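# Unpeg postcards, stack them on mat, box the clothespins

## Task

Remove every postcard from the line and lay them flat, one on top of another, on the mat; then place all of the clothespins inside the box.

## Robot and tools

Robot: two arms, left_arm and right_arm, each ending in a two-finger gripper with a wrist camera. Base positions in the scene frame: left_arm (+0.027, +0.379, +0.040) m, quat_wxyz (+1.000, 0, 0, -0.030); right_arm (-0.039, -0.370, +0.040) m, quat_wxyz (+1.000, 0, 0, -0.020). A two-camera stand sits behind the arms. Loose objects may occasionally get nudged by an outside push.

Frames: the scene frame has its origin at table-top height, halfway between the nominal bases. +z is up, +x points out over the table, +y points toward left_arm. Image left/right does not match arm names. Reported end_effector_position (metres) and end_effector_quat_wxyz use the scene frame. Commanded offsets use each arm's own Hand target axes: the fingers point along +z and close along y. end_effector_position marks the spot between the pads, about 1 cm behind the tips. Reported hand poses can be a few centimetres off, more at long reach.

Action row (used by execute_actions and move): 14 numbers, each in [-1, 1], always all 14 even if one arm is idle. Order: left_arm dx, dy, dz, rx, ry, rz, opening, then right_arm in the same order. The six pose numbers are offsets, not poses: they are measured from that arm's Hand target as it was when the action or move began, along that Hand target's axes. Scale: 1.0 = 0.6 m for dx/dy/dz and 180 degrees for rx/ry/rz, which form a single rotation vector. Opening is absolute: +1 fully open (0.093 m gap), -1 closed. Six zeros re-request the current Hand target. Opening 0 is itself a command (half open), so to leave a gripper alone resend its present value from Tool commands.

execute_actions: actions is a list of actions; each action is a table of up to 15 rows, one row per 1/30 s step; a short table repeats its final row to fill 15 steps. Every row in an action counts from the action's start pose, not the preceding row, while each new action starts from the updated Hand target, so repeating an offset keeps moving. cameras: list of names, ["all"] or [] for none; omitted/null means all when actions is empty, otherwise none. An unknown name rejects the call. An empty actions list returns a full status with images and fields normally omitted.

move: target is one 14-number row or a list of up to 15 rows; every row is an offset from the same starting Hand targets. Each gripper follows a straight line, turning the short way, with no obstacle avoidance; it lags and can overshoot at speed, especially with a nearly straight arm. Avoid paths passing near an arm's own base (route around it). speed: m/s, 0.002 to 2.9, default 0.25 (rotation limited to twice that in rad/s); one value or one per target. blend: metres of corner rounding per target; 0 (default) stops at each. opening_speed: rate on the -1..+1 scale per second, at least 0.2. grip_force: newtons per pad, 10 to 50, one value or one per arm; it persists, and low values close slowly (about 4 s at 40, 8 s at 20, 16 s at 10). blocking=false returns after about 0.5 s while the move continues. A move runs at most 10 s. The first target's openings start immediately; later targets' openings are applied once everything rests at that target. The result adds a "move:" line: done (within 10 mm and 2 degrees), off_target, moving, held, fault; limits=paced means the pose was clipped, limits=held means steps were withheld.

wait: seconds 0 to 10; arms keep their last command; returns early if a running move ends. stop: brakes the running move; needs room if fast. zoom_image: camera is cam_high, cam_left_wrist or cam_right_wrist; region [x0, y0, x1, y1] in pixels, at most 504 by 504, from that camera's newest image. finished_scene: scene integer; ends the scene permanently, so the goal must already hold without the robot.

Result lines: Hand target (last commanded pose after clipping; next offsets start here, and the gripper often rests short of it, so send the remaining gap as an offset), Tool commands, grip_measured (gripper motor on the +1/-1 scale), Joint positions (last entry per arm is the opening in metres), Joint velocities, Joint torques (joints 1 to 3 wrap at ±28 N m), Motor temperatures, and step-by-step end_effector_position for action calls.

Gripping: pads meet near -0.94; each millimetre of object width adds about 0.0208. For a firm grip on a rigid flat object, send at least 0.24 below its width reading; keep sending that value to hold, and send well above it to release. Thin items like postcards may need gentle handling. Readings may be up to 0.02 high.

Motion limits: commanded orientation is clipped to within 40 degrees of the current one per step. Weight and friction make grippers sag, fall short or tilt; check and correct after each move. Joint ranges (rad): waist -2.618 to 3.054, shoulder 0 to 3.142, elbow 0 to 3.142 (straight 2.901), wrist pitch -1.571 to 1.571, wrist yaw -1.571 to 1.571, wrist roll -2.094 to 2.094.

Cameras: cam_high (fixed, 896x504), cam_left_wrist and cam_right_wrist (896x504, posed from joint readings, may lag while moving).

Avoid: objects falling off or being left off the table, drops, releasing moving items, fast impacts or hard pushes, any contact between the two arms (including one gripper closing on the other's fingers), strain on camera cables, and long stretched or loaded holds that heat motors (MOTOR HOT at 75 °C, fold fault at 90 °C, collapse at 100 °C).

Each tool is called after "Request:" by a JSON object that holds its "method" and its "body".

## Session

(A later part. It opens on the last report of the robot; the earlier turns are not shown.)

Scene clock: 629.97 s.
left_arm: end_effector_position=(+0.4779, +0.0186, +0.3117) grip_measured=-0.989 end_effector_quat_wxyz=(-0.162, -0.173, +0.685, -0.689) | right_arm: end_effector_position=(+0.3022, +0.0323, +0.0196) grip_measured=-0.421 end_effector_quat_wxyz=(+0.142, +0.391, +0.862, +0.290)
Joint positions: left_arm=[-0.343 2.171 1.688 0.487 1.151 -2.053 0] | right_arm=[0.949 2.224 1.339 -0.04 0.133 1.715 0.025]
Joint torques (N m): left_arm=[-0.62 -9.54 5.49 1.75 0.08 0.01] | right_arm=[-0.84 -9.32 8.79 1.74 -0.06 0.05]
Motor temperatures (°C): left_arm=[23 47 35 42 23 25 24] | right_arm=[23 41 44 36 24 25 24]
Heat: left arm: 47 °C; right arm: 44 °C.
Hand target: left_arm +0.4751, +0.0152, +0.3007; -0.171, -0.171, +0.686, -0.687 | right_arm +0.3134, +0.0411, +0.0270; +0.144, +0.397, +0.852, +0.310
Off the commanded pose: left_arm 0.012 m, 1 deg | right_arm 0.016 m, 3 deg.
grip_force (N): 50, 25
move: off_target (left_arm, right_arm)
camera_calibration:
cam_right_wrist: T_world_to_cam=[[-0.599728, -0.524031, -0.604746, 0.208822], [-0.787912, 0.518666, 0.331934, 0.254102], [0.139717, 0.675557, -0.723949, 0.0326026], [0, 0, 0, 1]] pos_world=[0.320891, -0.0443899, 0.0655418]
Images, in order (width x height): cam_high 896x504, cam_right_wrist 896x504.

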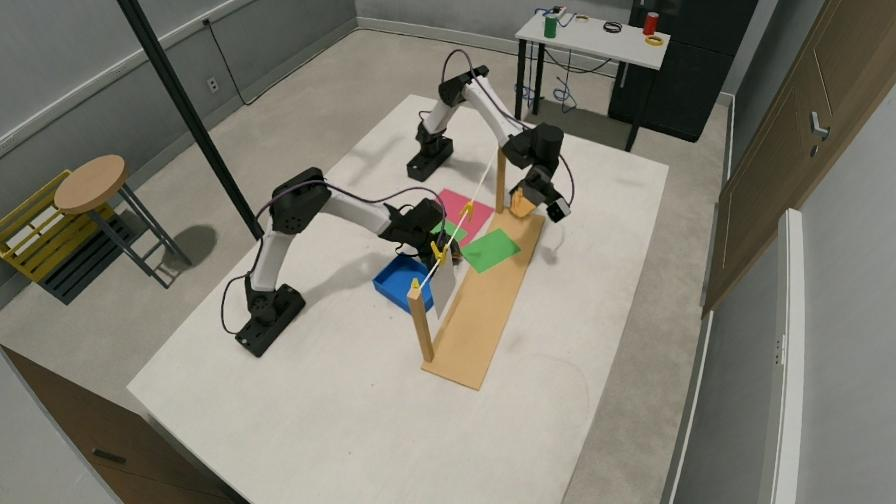

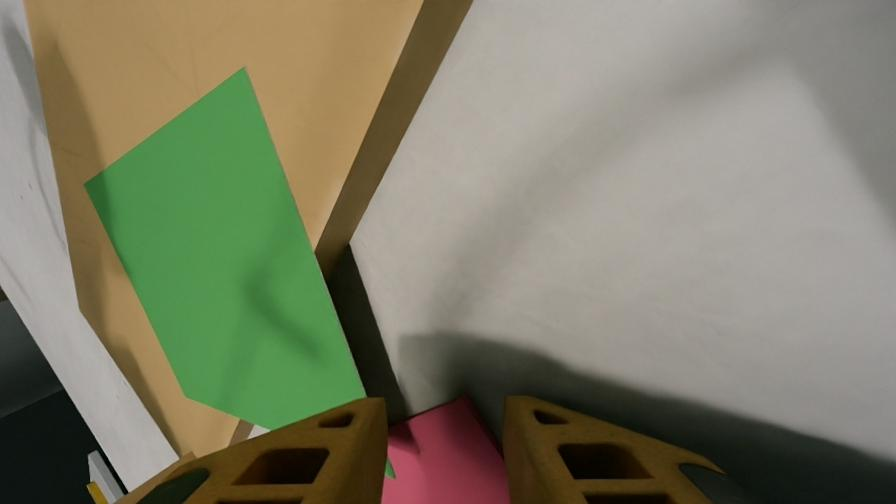

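Request:
{"method": "move", "body": {"target": [[0,0,0,0,0,0,-1,0,0.0321,-0.0383,0,0,0,-0.42],[0,0,0,0,0,0,-1,0,0.0321,-0.0383,0,0,0,0.1],[0,0,0,0,0,0,-1,0,0.0102,-0.0121,0,0,0,0.1],[0,0,0,0,0,0,-1,0,0.0596,0.0293,0,0,0,0.1]], "speed": [0.1,0.1,0.05,0.05], "blend": [0,0,0.003,0], "cameras": ["cam_high","cam_right_wrist"]}}

Request:
{"method": "zoom_image", "body": {"camera": "cam_right_wrist", "region": [250, 250, 650, 504]}}

Request:
{"method": "zoom_image", "body": {"camera": "cam_high", "region": [420, 190, 540, 290]}}

Scene clock: 641.23 s.
left_arm: end_effector_position=(+0.4779, +0.0186, +0.3117) grip_measured=-0.989 end_effector_quat_wxyz=(-0.162, -0.173, +0.685, -0.689) | right_arm: end_effector_position=(+0.3348, +0.0617, +0.0308) grip_measured=+0.099 end_effector_quat_wxyz=(+0.143, +0.395, +0.856, +0.302)
Joint positions: left_arm=[-0.343 2.171 1.688 0.487 1.151 -2.053 0] | right_arm=[0.932 2.331 1.57 -0.139 0.123 1.715 0.05]
Joint torques (N m): left_arm=[-0.65 -9.47 5.56 1.75 0.1 0.04] | right_arm=[-0.84 -10.5 9.4 1.52 -0.07 -0.07]
Heat: left arm: 47 °C; right arm: 45 °C.
Hand target: left_arm +0.4751, +0.0152, +0.3007; -0.171, -0.171, +0.686, -0.687 | right_arm +0.3431, +0.0659, +0.0364; +0.144, +0.397, +0.852, +0.310
Off the commanded pose: left_arm 0.012 m, 1 deg | right_arm 0.011 m, 1 deg.
grip_force (N): 50, 25
move: off_target (left_arm, right_arm); target 2's new opening was sent with right_arm's hand 0.037 m and 4 deg from that target
camera_calibration:
cam_right_wrist: T_world_to_cam=[[-0.599322, -0.502981, -0.622755, 0.249576], [-0.785744, 0.518348, 0.337524, 0.25992], [0.153036, 0.691611, -0.705871, 0.0103206], [0, 0, 0, 1]] pos_world=[0.352228, -0.0163349, 0.0749806]
Images, in order (width x height): cam_high 896x504, cam_right_wrist 896x504.

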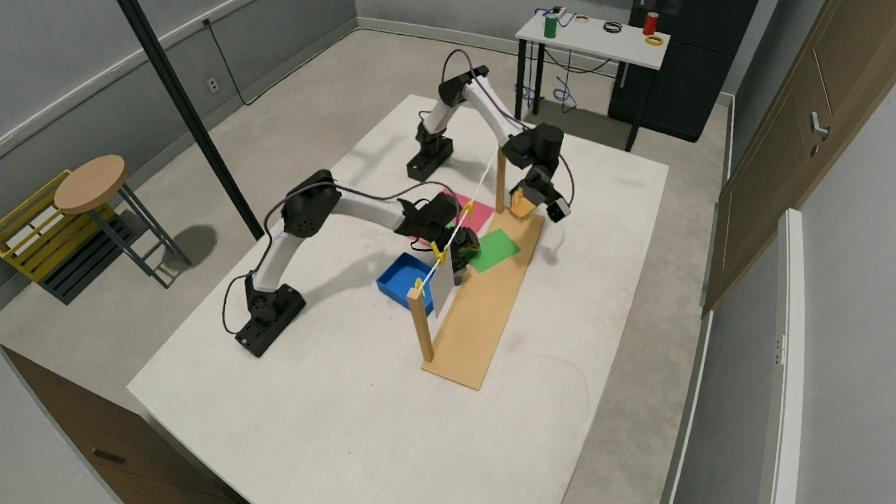

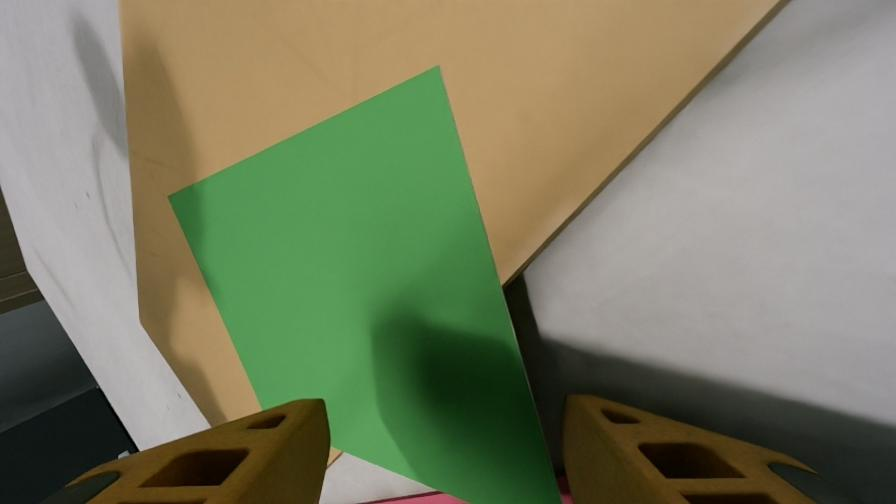

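Scaled by 1.260 from the camera's 896x504 image, which has a finer 1280x720 frame.

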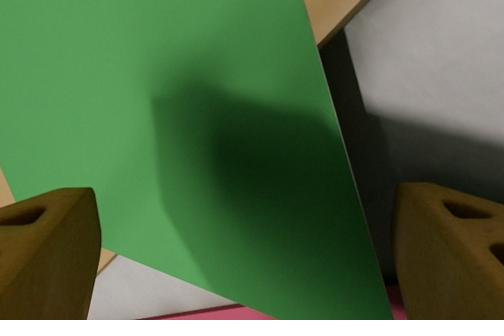

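Scaled by 4.200 from the camera's 896x504 image, which has a finer 1280x720 frame.

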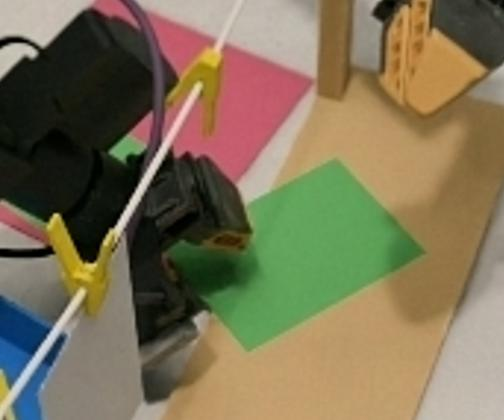

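Request:
{"method": "move", "body": {"target": [[0,0,0,0,0,0,-1,0,0.0208,0.0195,0,0,0,0.1],[0,0,0,0,0,0,-1,0,0.0208,0.0195,0,0,0,-1]], "speed": 0.05, "opening_speed": 0.5, "cameras": ["cam_high","cam_right_wrist"]}}

Request:
{"method": "zoom_image", "body": {"camera": "cam_high", "region": [420, 190, 540, 290]}}

Scene clock: 660.50 s.
left_arm: end_effector_position=(+0.4779, +0.0186, +0.3117) grip_measured=-0.989 end_effector_quat_wxyz=(-0.162, -0.173, +0.685, -0.689) | right_arm: end_effector_position=(+0.3478, +0.0728, +0.0297) grip_measured=-0.988 end_effector_quat_wxyz=(+0.142, +0.398, +0.855, +0.301)
Joint positions: left_arm=[-0.343 2.171 1.688 0.487 1.151 -2.053 0] | right_arm=[0.926 2.392 1.678 -0.186 0.119 1.715 0]
Joint torques (N m): left_arm=[-0.53 -9.33 5.49 1.79 0.08 0.04] | right_arm=[-0.83 -10.95 9.58 1.54 -0.08 -0.12]
Motor temperatures (°C): left_arm=[23 47 35 43 23 25 23] | right_arm=[23 46 45 36 24 25 24]
Heat: left arm: 47 °C; right arm: 46 °C.
Hand target: left_arm +0.4751, +0.0152, +0.3007; -0.171, -0.171, +0.686, -0.687 | right_arm +0.3562, +0.0769, +0.0356; +0.144, +0.397, +0.852, +0.310
Off the commanded pose: left_arm 0.012 m, 1 deg | right_arm 0.011 m, 1 deg.
grip_force (N): 50, 25
move: off_target (left_arm, right_arm); target 2's new opening was sent with right_arm's hand 0.011 m and 1 deg from that target
camera_calibration:
cam_right_wrist: T_world_to_cam=[[-0.603043, -0.499423, -0.622025, 0.263414], [-0.782674, 0.521109, 0.340392, 0.263441], [0.154143, 0.692114, -0.705137, -0.00056417], [0, 0, 0, 1]] pos_world=[0.365126, -0.00533564, 0.0737793]
Images, in order (width x height): cam_high 896x504, cam_right_wrist 896x504.

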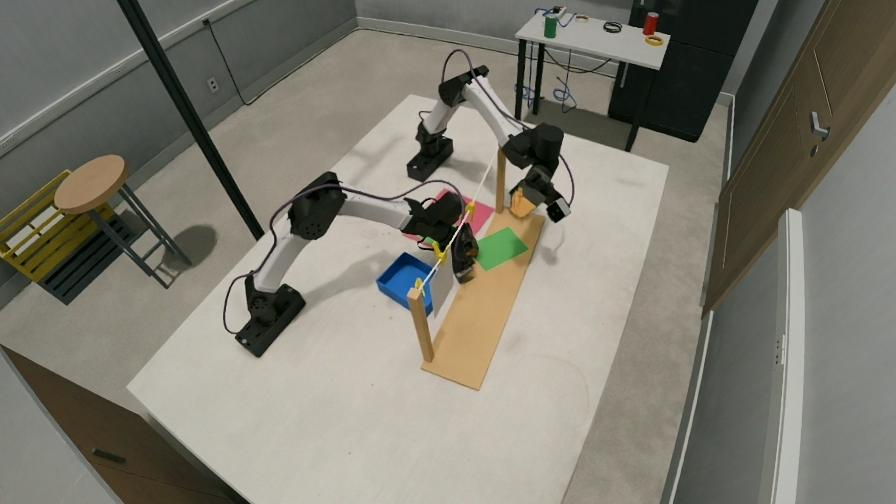

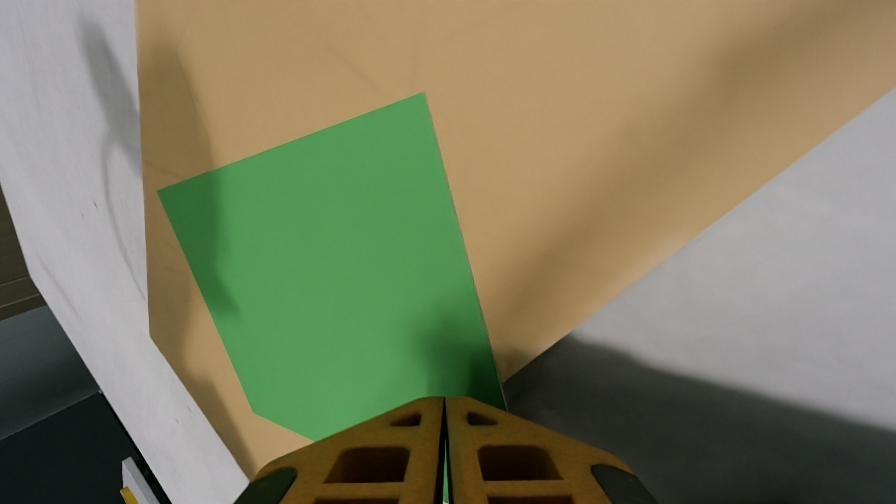

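Scaled by 4.200 from the camera's 896x504 image, which has a finer 1280x720 frame.

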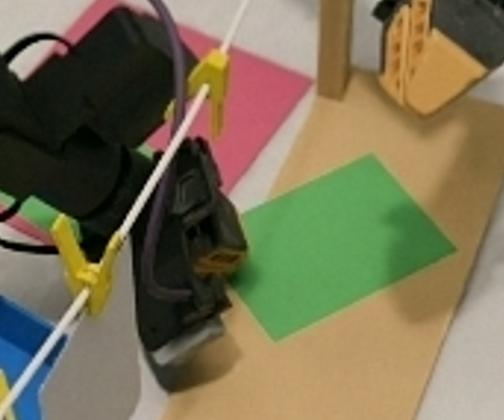

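Request:
{"method": "move", "body": {"target": [0,0,0,0,0,0,-1,0,0.0643,-0.0767,0,0,0,-1], "speed": 0.05, "cameras": ["cam_high","cam_right_wrist"]}}

Request:
{"method": "zoom_image", "body": {"camera": "cam_high", "region": [420, 190, 540, 290]}}

Scene clock: 666.17 s.
left_arm: end_effector_position=(+0.4779, +0.0186, +0.3117) grip_measured=-0.989 end_effector_quat_wxyz=(-0.162, -0.173, +0.685, -0.689) | right_arm: end_effector_position=(+0.3457, +0.0702, +0.0579) grip_measured=-0.988 end_effector_quat_wxyz=(+0.136, +0.400, +0.863, +0.277)
Joint positions: left_arm=[-0.343 2.171 1.688 0.487 1.151 -2.053 0] | right_arm=[0.926 2.36 1.774 -0.368 0.119 1.715 0]
Joint torques (N m): left_arm=[-0.68 -9.57 5.57 1.75 0.06 0.01] | right_arm=[-0.81 -15.9 9.52 1.43 -0.06 -0.12]
Heat: left arm: 47 °C; right arm: 48 °C.
Hand target: left_arm +0.4751, +0.0152, +0.3007; -0.171, -0.171, +0.686, -0.687 | right_arm +0.3563, +0.0769, +0.0956; +0.144, +0.397, +0.852, +0.310
Off the commanded pose: left_arm 0.012 m, 1 deg | right_arm 0.040 m, 4 deg.
grip_force (N): 50, 25
move: off_target (left_arm, right_arm)
camera_calibration:
cam_right_wrist: T_world_to_cam=[[-0.623186, -0.524193, -0.580397, 0.284591], [-0.771214, 0.535139, 0.344752, 0.24838], [0.129877, 0.662455, -0.737757, 0.0336805], [0, 0, 0, 1]] pos_world=[0.364533, -0.00604919, 0.104394]
Images, in order (width x height): cam_high 896x504, cam_right_wrist 896x504.

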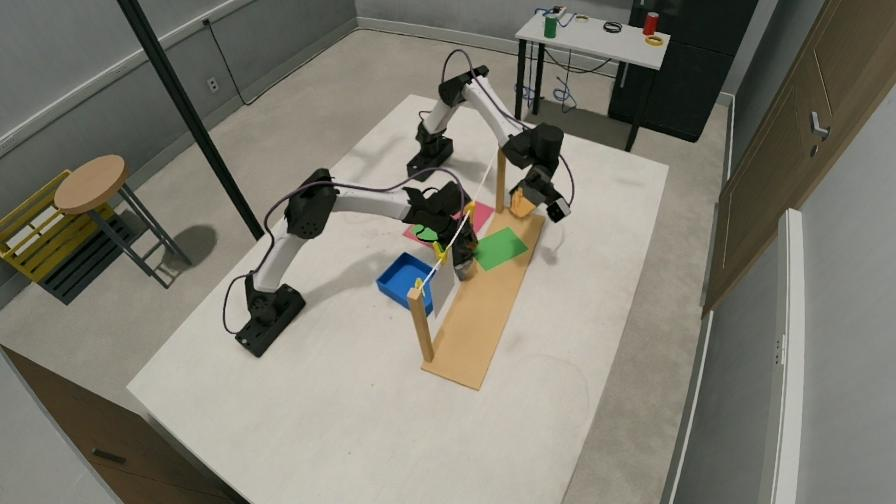

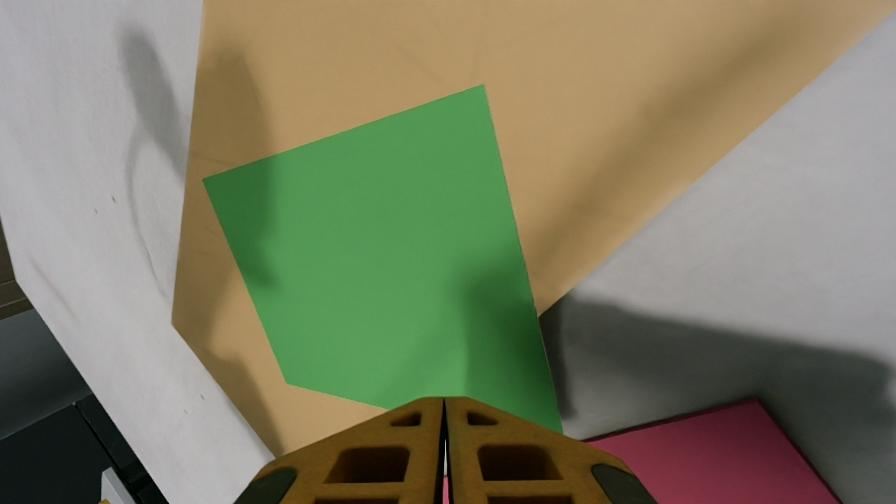

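Scaled by 4.200 from the camera's 896x504 image, which has a finer 1280x720 frame.

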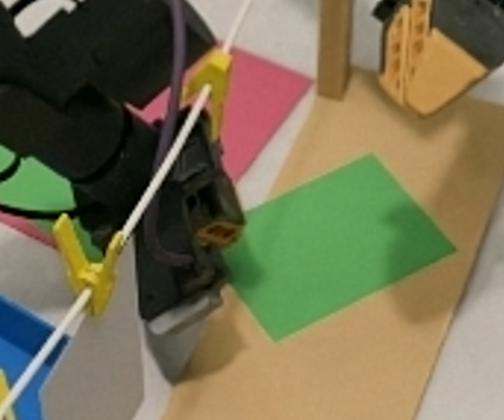

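Request:
{"method": "move", "body": {"target": [[0,0,0,0,0,0,-1,0.0255,0.0488,-0.0122,0.031,-0.09,-0.168,-1],[0,0,0,0,0,0,-1,-0.0473,0.1138,0.0857,0.0621,-0.18,-0.3355,0.8],[0,0,0,0,0,0,-1,-0.0902,0.121,0.1568,0.0621,-0.18,-0.3355,0.8],[0,0,0,0,0,0,-1,-0.0902,0.0718,0.2157,0.0621,-0.18,-0.3355,0.8]], "speed": [0.15,0.2,0.15,0.06], "blend": [0.02,0,0.01,0], "cameras": ["cam_high","cam_right_wrist"]}}

Request:
{"method": "zoom_image", "body": {"camera": "cam_high", "region": [420, 170, 550, 290]}}

Scene clock: 720.90 s.
left_arm: end_effector_position=(+0.4779, +0.0186, +0.3117) grip_measured=-0.989 end_effector_quat_wxyz=(-0.162, -0.173, +0.685, -0.689) | right_arm: end_effector_position=(+0.4791, +0.1034, +0.0270) grip_measured=+0.799 end_effector_quat_wxyz=(+0.492, -0.022, +0.870, +0.037)
Joint positions: left_arm=[-0.343 2.171 1.688 0.487 1.151 -2.054 0] | right_arm=[0.926 3.096 2.836 -0.444 0.653 0.525 0.084]
Joint torques (N m): left_arm=[-0.54 -9.54 5.5 1.77 0.08 0.02] | right_arm=[0.14 -12.57 9.89 1.84 -0.03 -0.07]
Motor temperatures (°C): left_arm=[23 47 34 44 23 25 23] | right_arm=[23 69 47 36 24 25 24]
Heat: left arm: 47 °C; right arm: 69 °C.
Hand target: left_arm +0.4751, +0.0152, +0.3007; -0.171, -0.171, +0.686, -0.687 | right_arm +0.4799, +0.1102, +0.0239; +0.462, +0.000, +0.887, +0.000
Off the commanded pose: left_arm 0.012 m, 1 deg | right_arm 0.007 m, 6 deg.
elbow stopped short (right arm): the move would have taken joint 3 (elbow) straighter than the controller allows.
grip_force (N): 50, 25
move: off_target (left_arm, right_arm); target 2's new opening was sent with right_arm's hand 0.015 m and 3 deg from that target
camera_calibration:
cam_right_wrist: T_world_to_cam=[[0.0628488, -0.997028, -0.0445518, 0.072972], [-0.834569, -0.0280229, -0.550191, 0.456807], [0.547307, 0.0717604, -0.83385, -0.164687], [0, 0, 0, 1]] pos_world=[0.466785, 0.0973742, 0.117258]
Images, in order (width x height): cam_high 896x504, cam_right_wrist 896x504.

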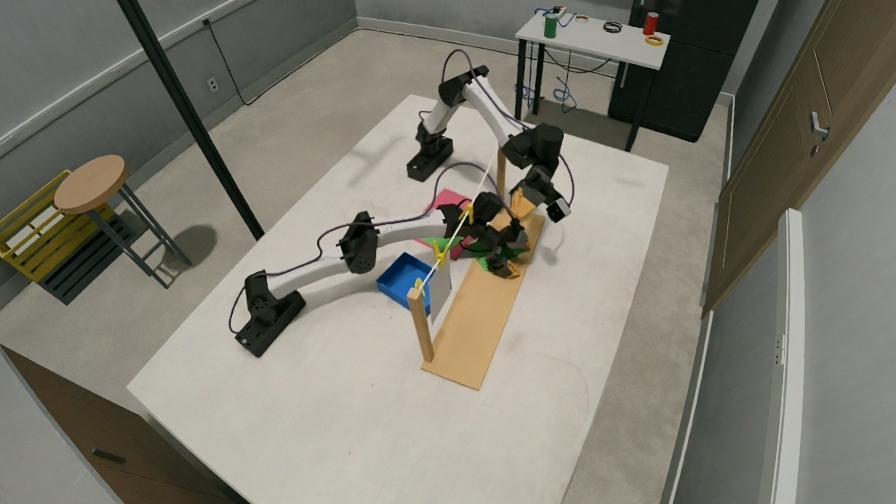

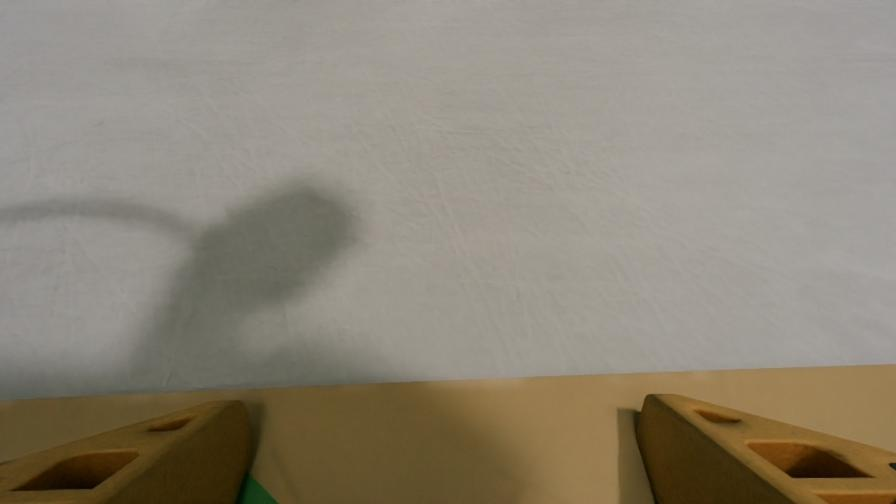

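Scaled by 3.877 from the camera's 896x504 image, which has a finer 1280x720 frame.

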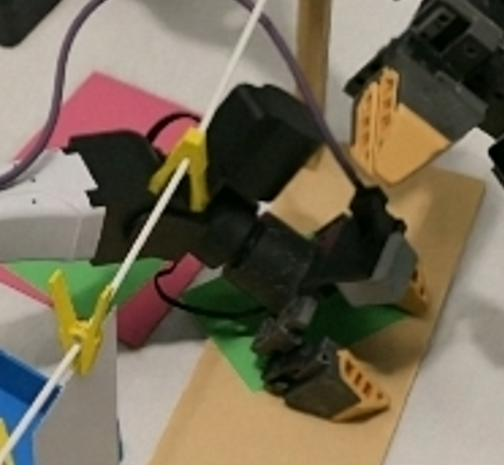

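Request:
{"method": "move", "body": {"target": [[0,0,0,0,0,0,-1,0.1277,0.0133,-0.165,0,0,0,0.8],[0,0,0,0,0,0,-1,0.1857,0.0333,-0.2363,0,0,0,0.8],[0,0,0,0,0,0,-1,0.2262,0.0417,-0.2853,0,0,0,0.8]], "speed": 0.1, "blend": [0.01,0.01,0], "cameras": ["cam_high","cam_right_wrist"]}}

Request:
{"method": "zoom_image", "body": {"camera": "cam_high", "region": [390, 170, 550, 290]}}

Scene clock: 731.03 s.
left_arm: end_effector_position=(+0.4779, +0.0186, +0.3117) grip_measured=-0.989 end_effector_quat_wxyz=(-0.162, -0.173, +0.685, -0.689) | right_arm: end_effector_position=(+0.2729, +0.1399, +0.0140) grip_measured=+0.799 end_effector_quat_wxyz=(+0.486, +0.012, +0.874, +0.008)
Joint positions: left_arm=[-0.343 2.171 1.688 0.487 1.151 -2.054 0] | right_arm=[1.29 2.758 2.178 -0.517 0.936 1.033 0.084]
Joint torques (N m): left_arm=[-0.58 -9.51 5.5 1.79 0.08 0.03] | right_arm=[0.73 -15.42 4.81 0.58 -0.08 0.19]
Motor temperatures (°C): left_arm=[23 47 34 44 23 25 23] | right_arm=[23 69 48 35 24 25 24]
Heat: left arm: 47 °C; right arm: 69 °C.
Hand target: left_arm +0.4751, +0.0152, +0.3007; -0.171, -0.171, +0.686, -0.687 | right_arm +0.2619, +0.1352, +0.0110; +0.462, +0.000, +0.887, +0.000
Off the commanded pose: left_arm 0.012 m, 1 deg | right_arm 0.012 m, 4 deg.
grip_force (N): 50, 25
move: off_target (left_arm, right_arm)
camera_calibration:
cam_right_wrist: T_world_to_cam=[[-0.0229866, -0.999356, -0.0275656, 0.145224], [-0.842875, 0.0342002, -0.537022, 0.27199], [0.537618, 0.01089, -0.843118, -0.0540227], [0, 0, 0, 1]] pos_world=[0.261635, 0.136416, 0.10452]
Images, in order (width x height): cam_high 896x504, cam_right_wrist 896x504.

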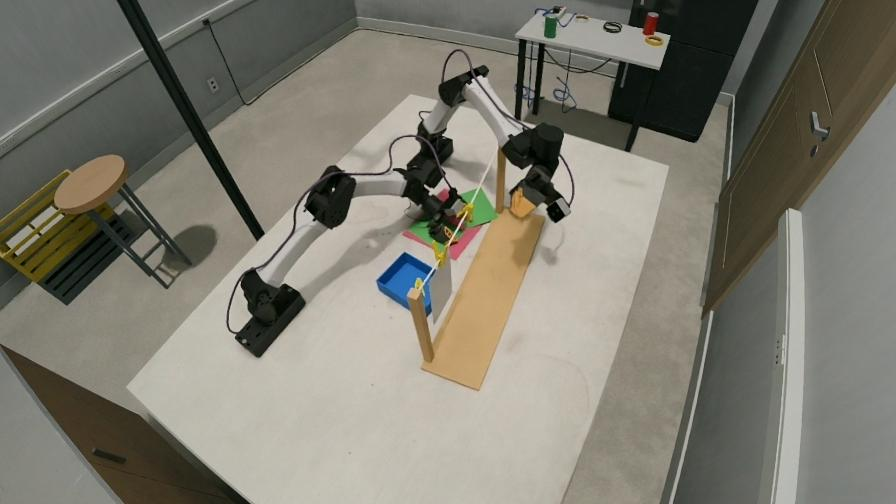

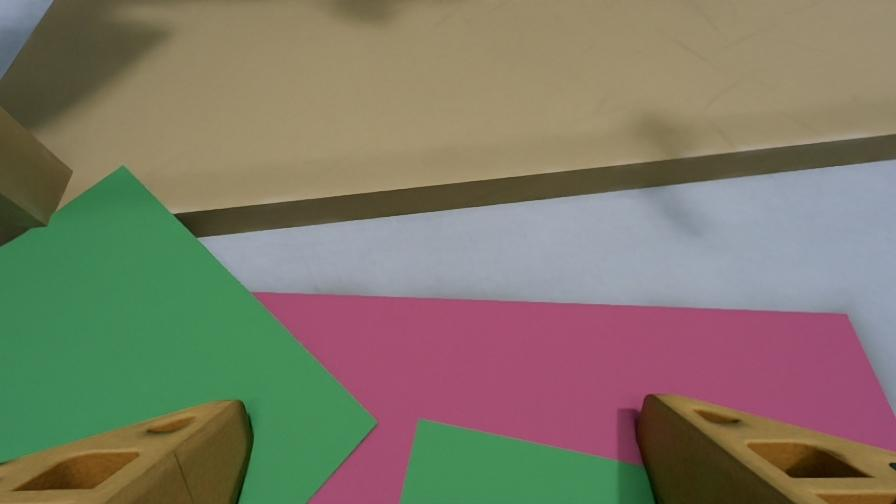

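Scaled by 3.150 from the camera's 896x504 image, which has a finer 1280x720 frame.

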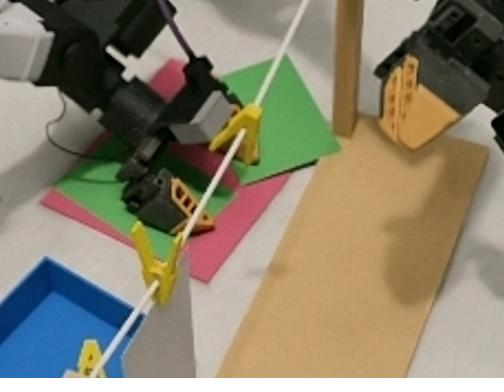

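Request:
{"method": "move", "body": {"target": [0,0,0,0,0,0,-1,-0.2,-0.12,-0.12,0,0,0,0.8], "speed": 0.2, "cameras": ["cam_high","cam_right_wrist"]}}

Request:
{"method": "zoom_image", "body": {"camera": "cam_high", "region": [390, 170, 550, 290]}}

Scene clock: 736.00 s.
left_arm: end_effector_position=(+0.4779, +0.0186, +0.3117) grip_measured=-0.989 end_effector_quat_wxyz=(-0.162, -0.173, +0.685, -0.689) | right_arm: end_effector_position=(+0.2716, +0.0659, +0.1373) grip_measured=+0.799 end_effector_quat_wxyz=(+0.461, +0.000, +0.888, -0.007)
Joint positions: left_arm=[-0.343 2.171 1.688 0.487 1.151 -2.054 0] | right_arm=[1.234 2.276 1.818 -0.646 0.871 0.974 0.084]
Joint torques (N m): left_arm=[-0.54 -9.47 5.49 1.77 0.1 0.04] | right_arm=[-0.4 -14.23 6.12 1.11 0.26 -0.15]
Motor temperatures (°C): left_arm=[23 47 34 44 23 25 23] | right_arm=[23 70 47 35 24 25 24]
Heat: left arm: 47 °C; right arm: 70 °C.
Hand target: left_arm +0.4751, +0.0152, +0.3007; -0.171, -0.171, +0.686, -0.687 | right_arm +0.2718, +0.0633, +0.1506; +0.462, +0.000, +0.887, +0.000
Off the commanded pose: left_arm 0.012 m, 1 deg | right_arm 0.014 m, 1 deg.
grip_force (N): 50, 25
move: off_target (left_arm, right_arm)
camera_calibration:
cam_right_wrist: T_world_to_cam=[[-0.0173748, -0.999796, 0.0102608, 0.0680212], [-0.872517, 0.0101497, -0.488478, 0.342575], [0.488275, -0.0174399, -0.872516, 0.0707655], [0, 0, 0, 1]] pos_world=[0.265532, 0.0657645, 0.228387]
Images, in order (width x height): cam_high 896x504, cam_right_wrist 896x504.

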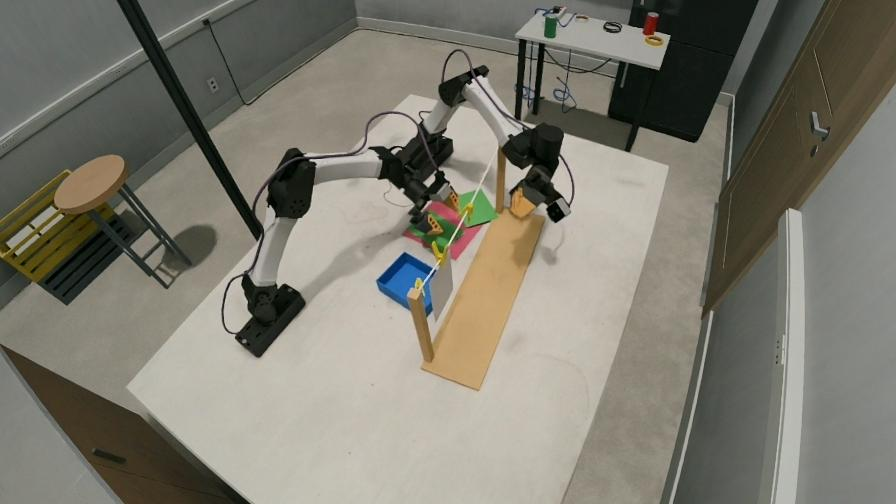

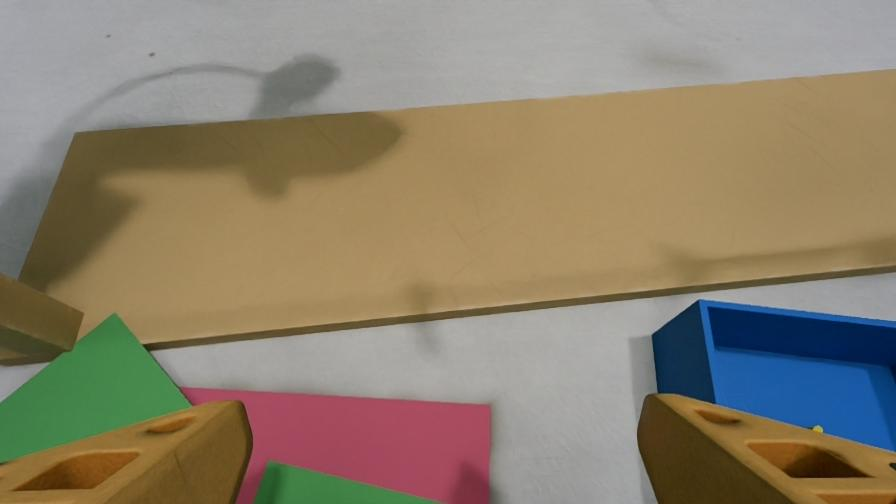

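Scaled by 3.150 from the camera's 896x504 image, which has a finer 1280x720 frame.

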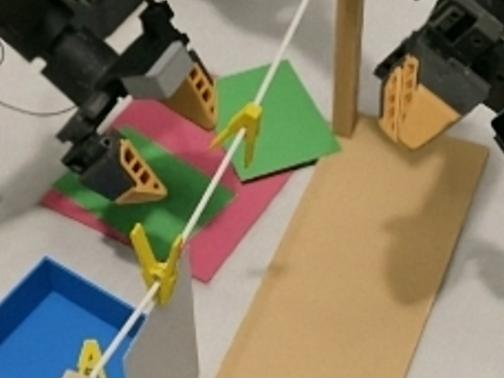

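Request:
{"method": "move", "body": {"target": [[0,0,0,0,0,0,-1,0.1233,0.2862,0.0582,-0.1891,0.13,-0.2063,-0.1],[0,0,0,0,0,0,-1,0.208,0.2862,0.1175,-0.1891,0.13,-0.2063,-0.1]], "speed": [0.2,0.06], "cameras": ["cam_high","cam_right_wrist"]}}

Request:
{"method": "zoom_image", "body": {"camera": "cam_high", "region": [390, 170, 550, 290]}}

Scene clock: 774.27 s.
left_arm: end_effector_position=(+0.4779, +0.0186, +0.3117) grip_measured=-0.989 end_effector_quat_wxyz=(-0.162, -0.173, +0.685, -0.689) | right_arm: end_effector_position=(+0.2528, +0.2329, +0.0173) grip_measured=-0.099 end_effector_quat_wxyz=(+0.270, -0.405, +0.862, +0.140)
Joint positions: left_arm=[-0.343 2.171 1.688 0.487 1.151 -2.054 0] | right_arm=[1.194 2.995 2.845 -0.816 0.137 0.233 0.04]
Joint torques (N m): left_arm=[-0.55 -9.4 5.46 1.77 0.11 0.01] | right_arm=[-0.83 -11.67 8.95 1.66 -0.11 -0.11]
Motor temperatures (°C): left_arm=[23 47 33 44 23 25 23] | right_arm=[23 71 44 33 24 25 24]
Heat: left arm: 47 °C; right arm: 71 °C.
Hand target: left_arm +0.4751, +0.0152, +0.3007; -0.171, -0.171, +0.686, -0.687 | right_arm +0.2579, +0.2348, +0.0079; +0.234, -0.408, +0.876, +0.109
Off the commanded pose: left_arm 0.012 m, 1 deg | right_arm 0.011 m, 6 deg.
elbow stopped short (right arm): the move would have taken joint 3 (elbow) straighter than the controller allows.
grip_force (N): 50, 25
move: off_target (left_arm, right_arm)
camera_calibration:
cam_right_wrist: T_world_to_cam=[[0.766498, -0.641944, -0.0197088, -0.0451776], [-0.635324, -0.753386, -0.169628, 0.378307], [0.0940436, 0.142541, -0.985311, 0.0425834], [0, 0, 0, 1]] pos_world=[0.270971, 0.24994, 0.105239]
Images, in order (width x height): cam_high 896x504, cam_right_wrist 896x504.

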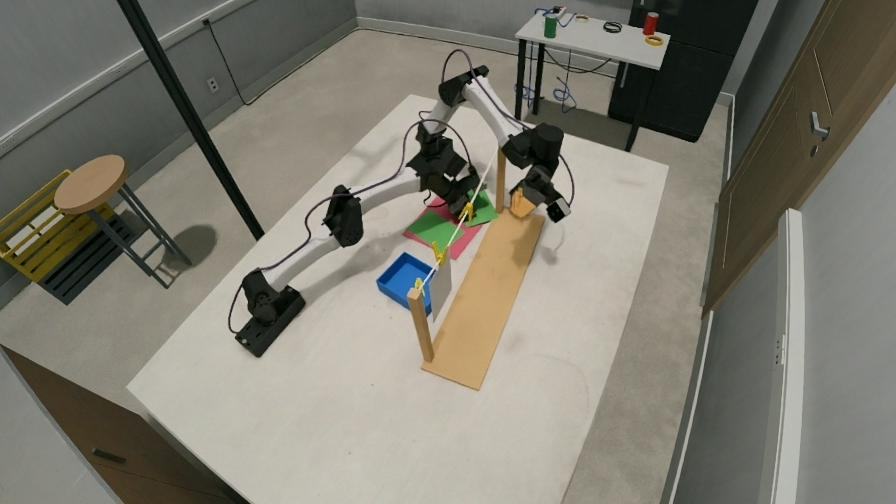

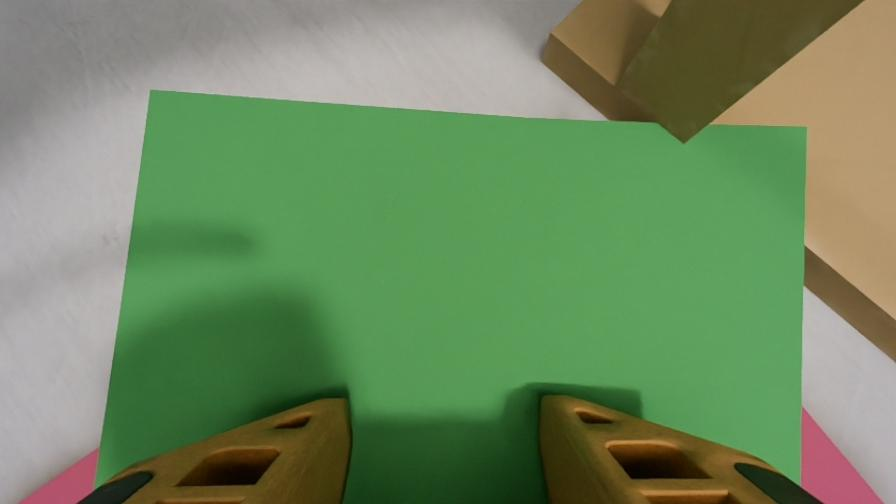

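Scaled by 3.150 from the camera's 896x504 image, which has a finer 1280x720 frame.

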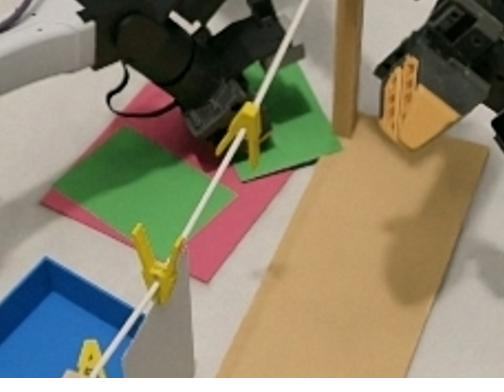

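Request:
{"method": "move", "body": {"target": [[0,0,0,0,0,0,-1,0.01,0,0.0174,0,0,0,-0.1],[0,0,0,0,0,0,-1,0.2087,-0.077,-0.097,-0.111,0,-0.193,-0.1]], "speed": [0.05,0.08], "blend": [0.002,0], "cameras": ["cam_high","cam_right_wrist"]}}

Request:
{"method": "zoom_image", "body": {"camera": "cam_high", "region": [390, 170, 550, 290]}}

Scene clock: 790.03 s.
left_arm: end_effector_position=(+0.4779, +0.0186, +0.3117) grip_measured=-0.989 end_effector_quat_wxyz=(-0.162, -0.173, +0.685, -0.689) | right_arm: end_effector_position=(+0.2119, +0.1242, +0.0112) grip_measured=-0.099 end_effector_quat_wxyz=(-0.223, +0.676, -0.673, -0.203)
Joint positions: left_arm=[-0.343 2.171 1.688 0.487 1.151 -2.054 0] | right_arm=[1.054 2.374 1.615 -0.262 -0.285 -0.48 0.04]
Joint torques (N m): left_arm=[-0.58 -9.51 5.46 1.79 0.07 0.02] | right_arm=[-0.85 -12.29 3.79 0.75 -0.12 -0.25]
Motor temperatures (°C): left_arm=[23 47 33 44 23 25 23] | right_arm=[23 68 44 34 24 25 24]
Heat: left arm: 47 °C; right arm: 68 °C.
Hand target: left_arm +0.4751, +0.0152, +0.3007; -0.171, -0.171, +0.686, -0.687 | right_arm +0.2049, +0.0999, -0.0041; -0.183, +0.684, -0.682, -0.183
Off the commanded pose: left_arm 0.012 m, 1 deg | right_arm 0.030 m, 5 deg.
elbow stopped short (right arm): the move would have taken joint 3 (elbow) straighter than the controller allows.
grip_force (N): 50, 25
move: off_target (left_arm, right_arm)
camera_calibration:
cam_right_wrist: T_world_to_cam=[[0.999413, -0.0156322, 0.0304906, -0.211437], [-0.0104327, -0.986442, -0.163776, 0.165811], [0.0326374, 0.163362, -0.986026, 0.0662716], [0, 0, 0, 1]] pos_world=[0.21088, 0.149431, 0.0989482]
Images, in order (width x height): cam_high 896x504, cam_right_wrist 896x504.

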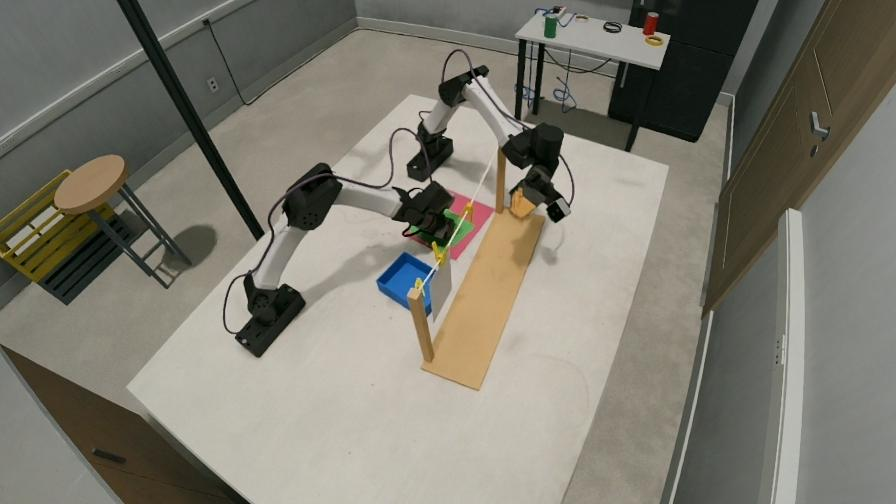

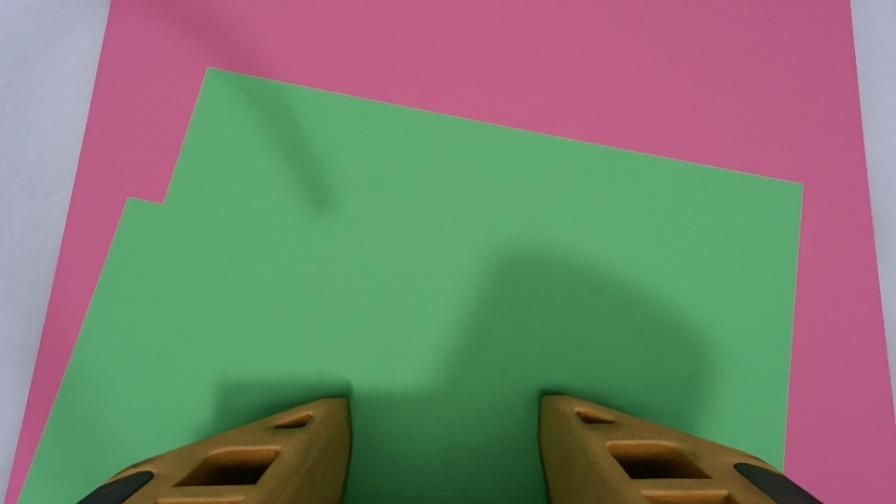

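Scaled by 3.150 from the camera's 896x504 image, which has a finer 1280x720 frame.

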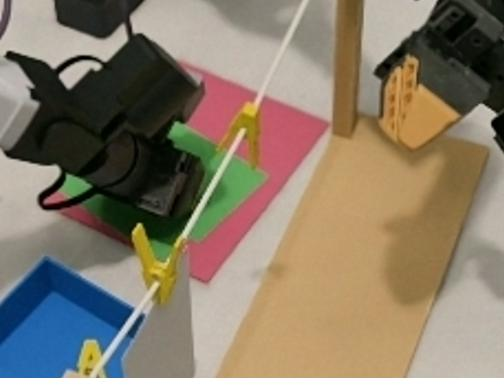

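Request:
{"method": "move", "body": {"target": [[0,0,0,0,0,0,-1,-0.1,0,-0.1732,0,0,0,-0.1],[0,0,0,0,0,0,-1,-0.059,-0.0917,-0.4355,0.1409,-0.6802,0.522,-0.1]], "speed": [0.15,0.3], "blend": [0.03,0], "cameras": ["all"]}}

Request:
{"method": "zoom_image", "body": {"camera": "cam_high", "region": [390, 170, 550, 320]}}

Scene clock: 835.53 s.
left_arm: end_effector_position=(+0.4779, +0.0186, +0.3117) grip_measured=-0.989 end_effector_quat_wxyz=(-0.162, -0.173, +0.685, -0.689) | right_arm: end_effector_position=(+0.2624, -0.0015, +0.2280) grip_measured=-0.099 end_effector_quat_wxyz=(+0.551, +0.427, +0.494, +0.519)
Joint positions: left_arm=[-0.343 2.171 1.688 0.487 1.151 -2.054 0] | right_arm=[1.252 2.139 0.986 1.515 1.145 1.136 0.04]
Joint torques (N m): left_arm=[-0.55 -9.51 5.52 1.77 0.07 0.01] | right_arm=[0.72 -8.08 7.41 2.07 -0.18 0.06]
Motor temperatures (°C): left_arm=[23 47 33 44 23 25 23] | right_arm=[23 60 41 33 24 25 24]
Heat: left arm: 47 °C; right arm: 60 °C.
Hand target: left_arm +0.4751, +0.0152, +0.3007; -0.171, -0.171, +0.686, -0.687 | right_arm +0.2599, +0.0001, +0.2398; +0.562, +0.431, +0.431, +0.560
Off the commanded pose: left_arm 0.012 m, 1 deg | right_arm 0.012 m, 9 deg.
joint sent to its limit (right arm) — joint 4 (wrist pitch), upper limit. The joint targets are off in orientation, not in position.
grip_force (N): 50, 25
move: off_target (left_arm, right_arm)
camera_calibration:
cam_left_wrist: T_world_to_cam=[[0.441002, 0.0205839, 0.89727, -0.490133], [-0.824965, 0.403044, 0.396218, 0.303532], [-0.353484, -0.914949, 0.194724, 0.210977], [0, 0, 0, 1]] pos_world=[0.541129, 0.0807855, 0.278434]
cam_right_wrist: T_world_to_cam=[[0.142029, -0.0884225, -0.985905, 0.186155], [-0.453922, 0.879287, -0.144252, 0.192569], [0.879649, 0.468012, 0.0847473, -0.167025], [0, 0, 0, 1]] pos_world=[0.207896, -0.0746936, 0.225465]

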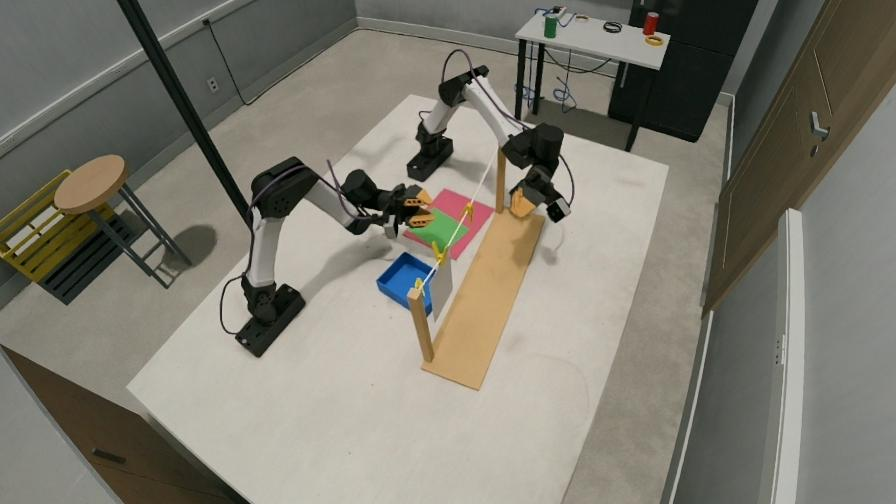

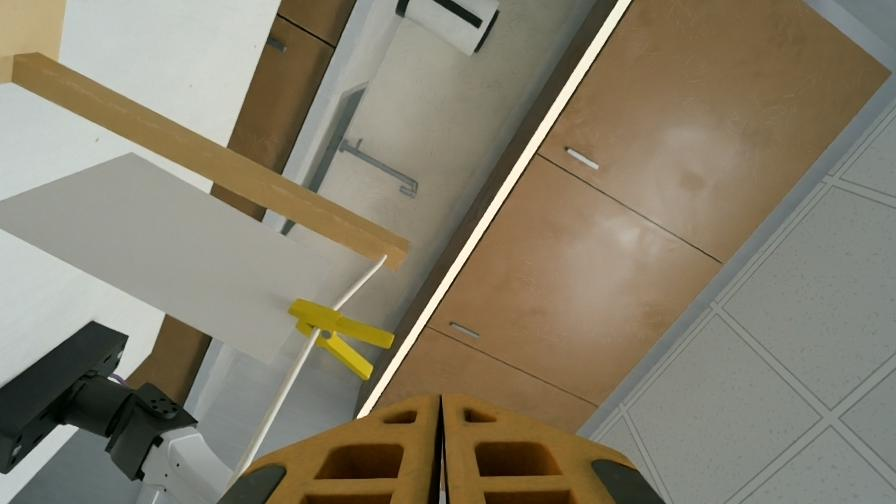

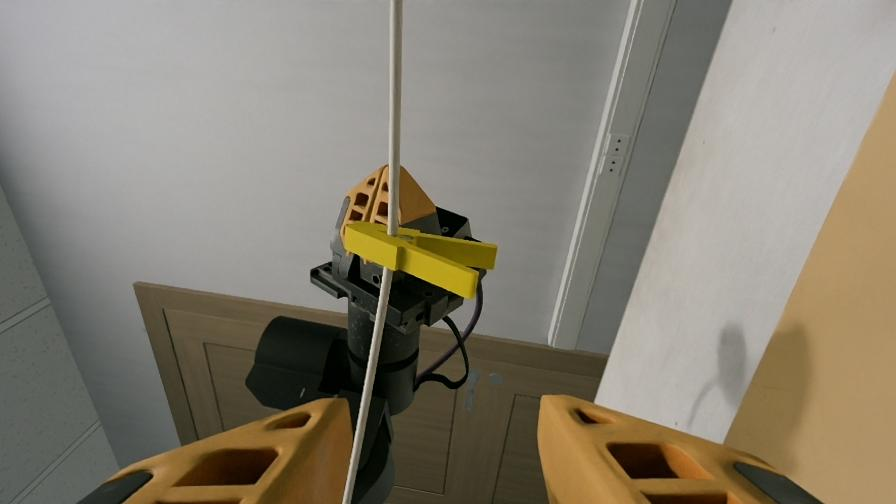

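Scaled by 3.150 from the camera's 896x504 image, which has a finer 1280x720 frame.

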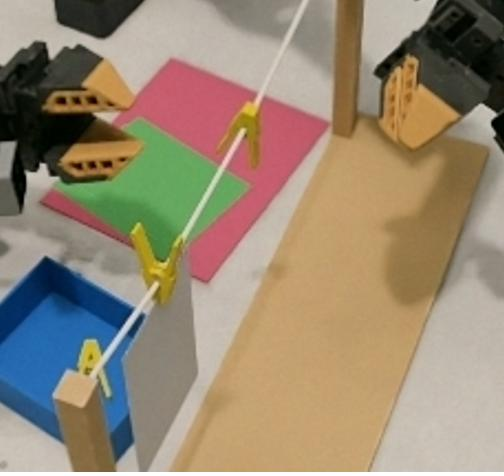

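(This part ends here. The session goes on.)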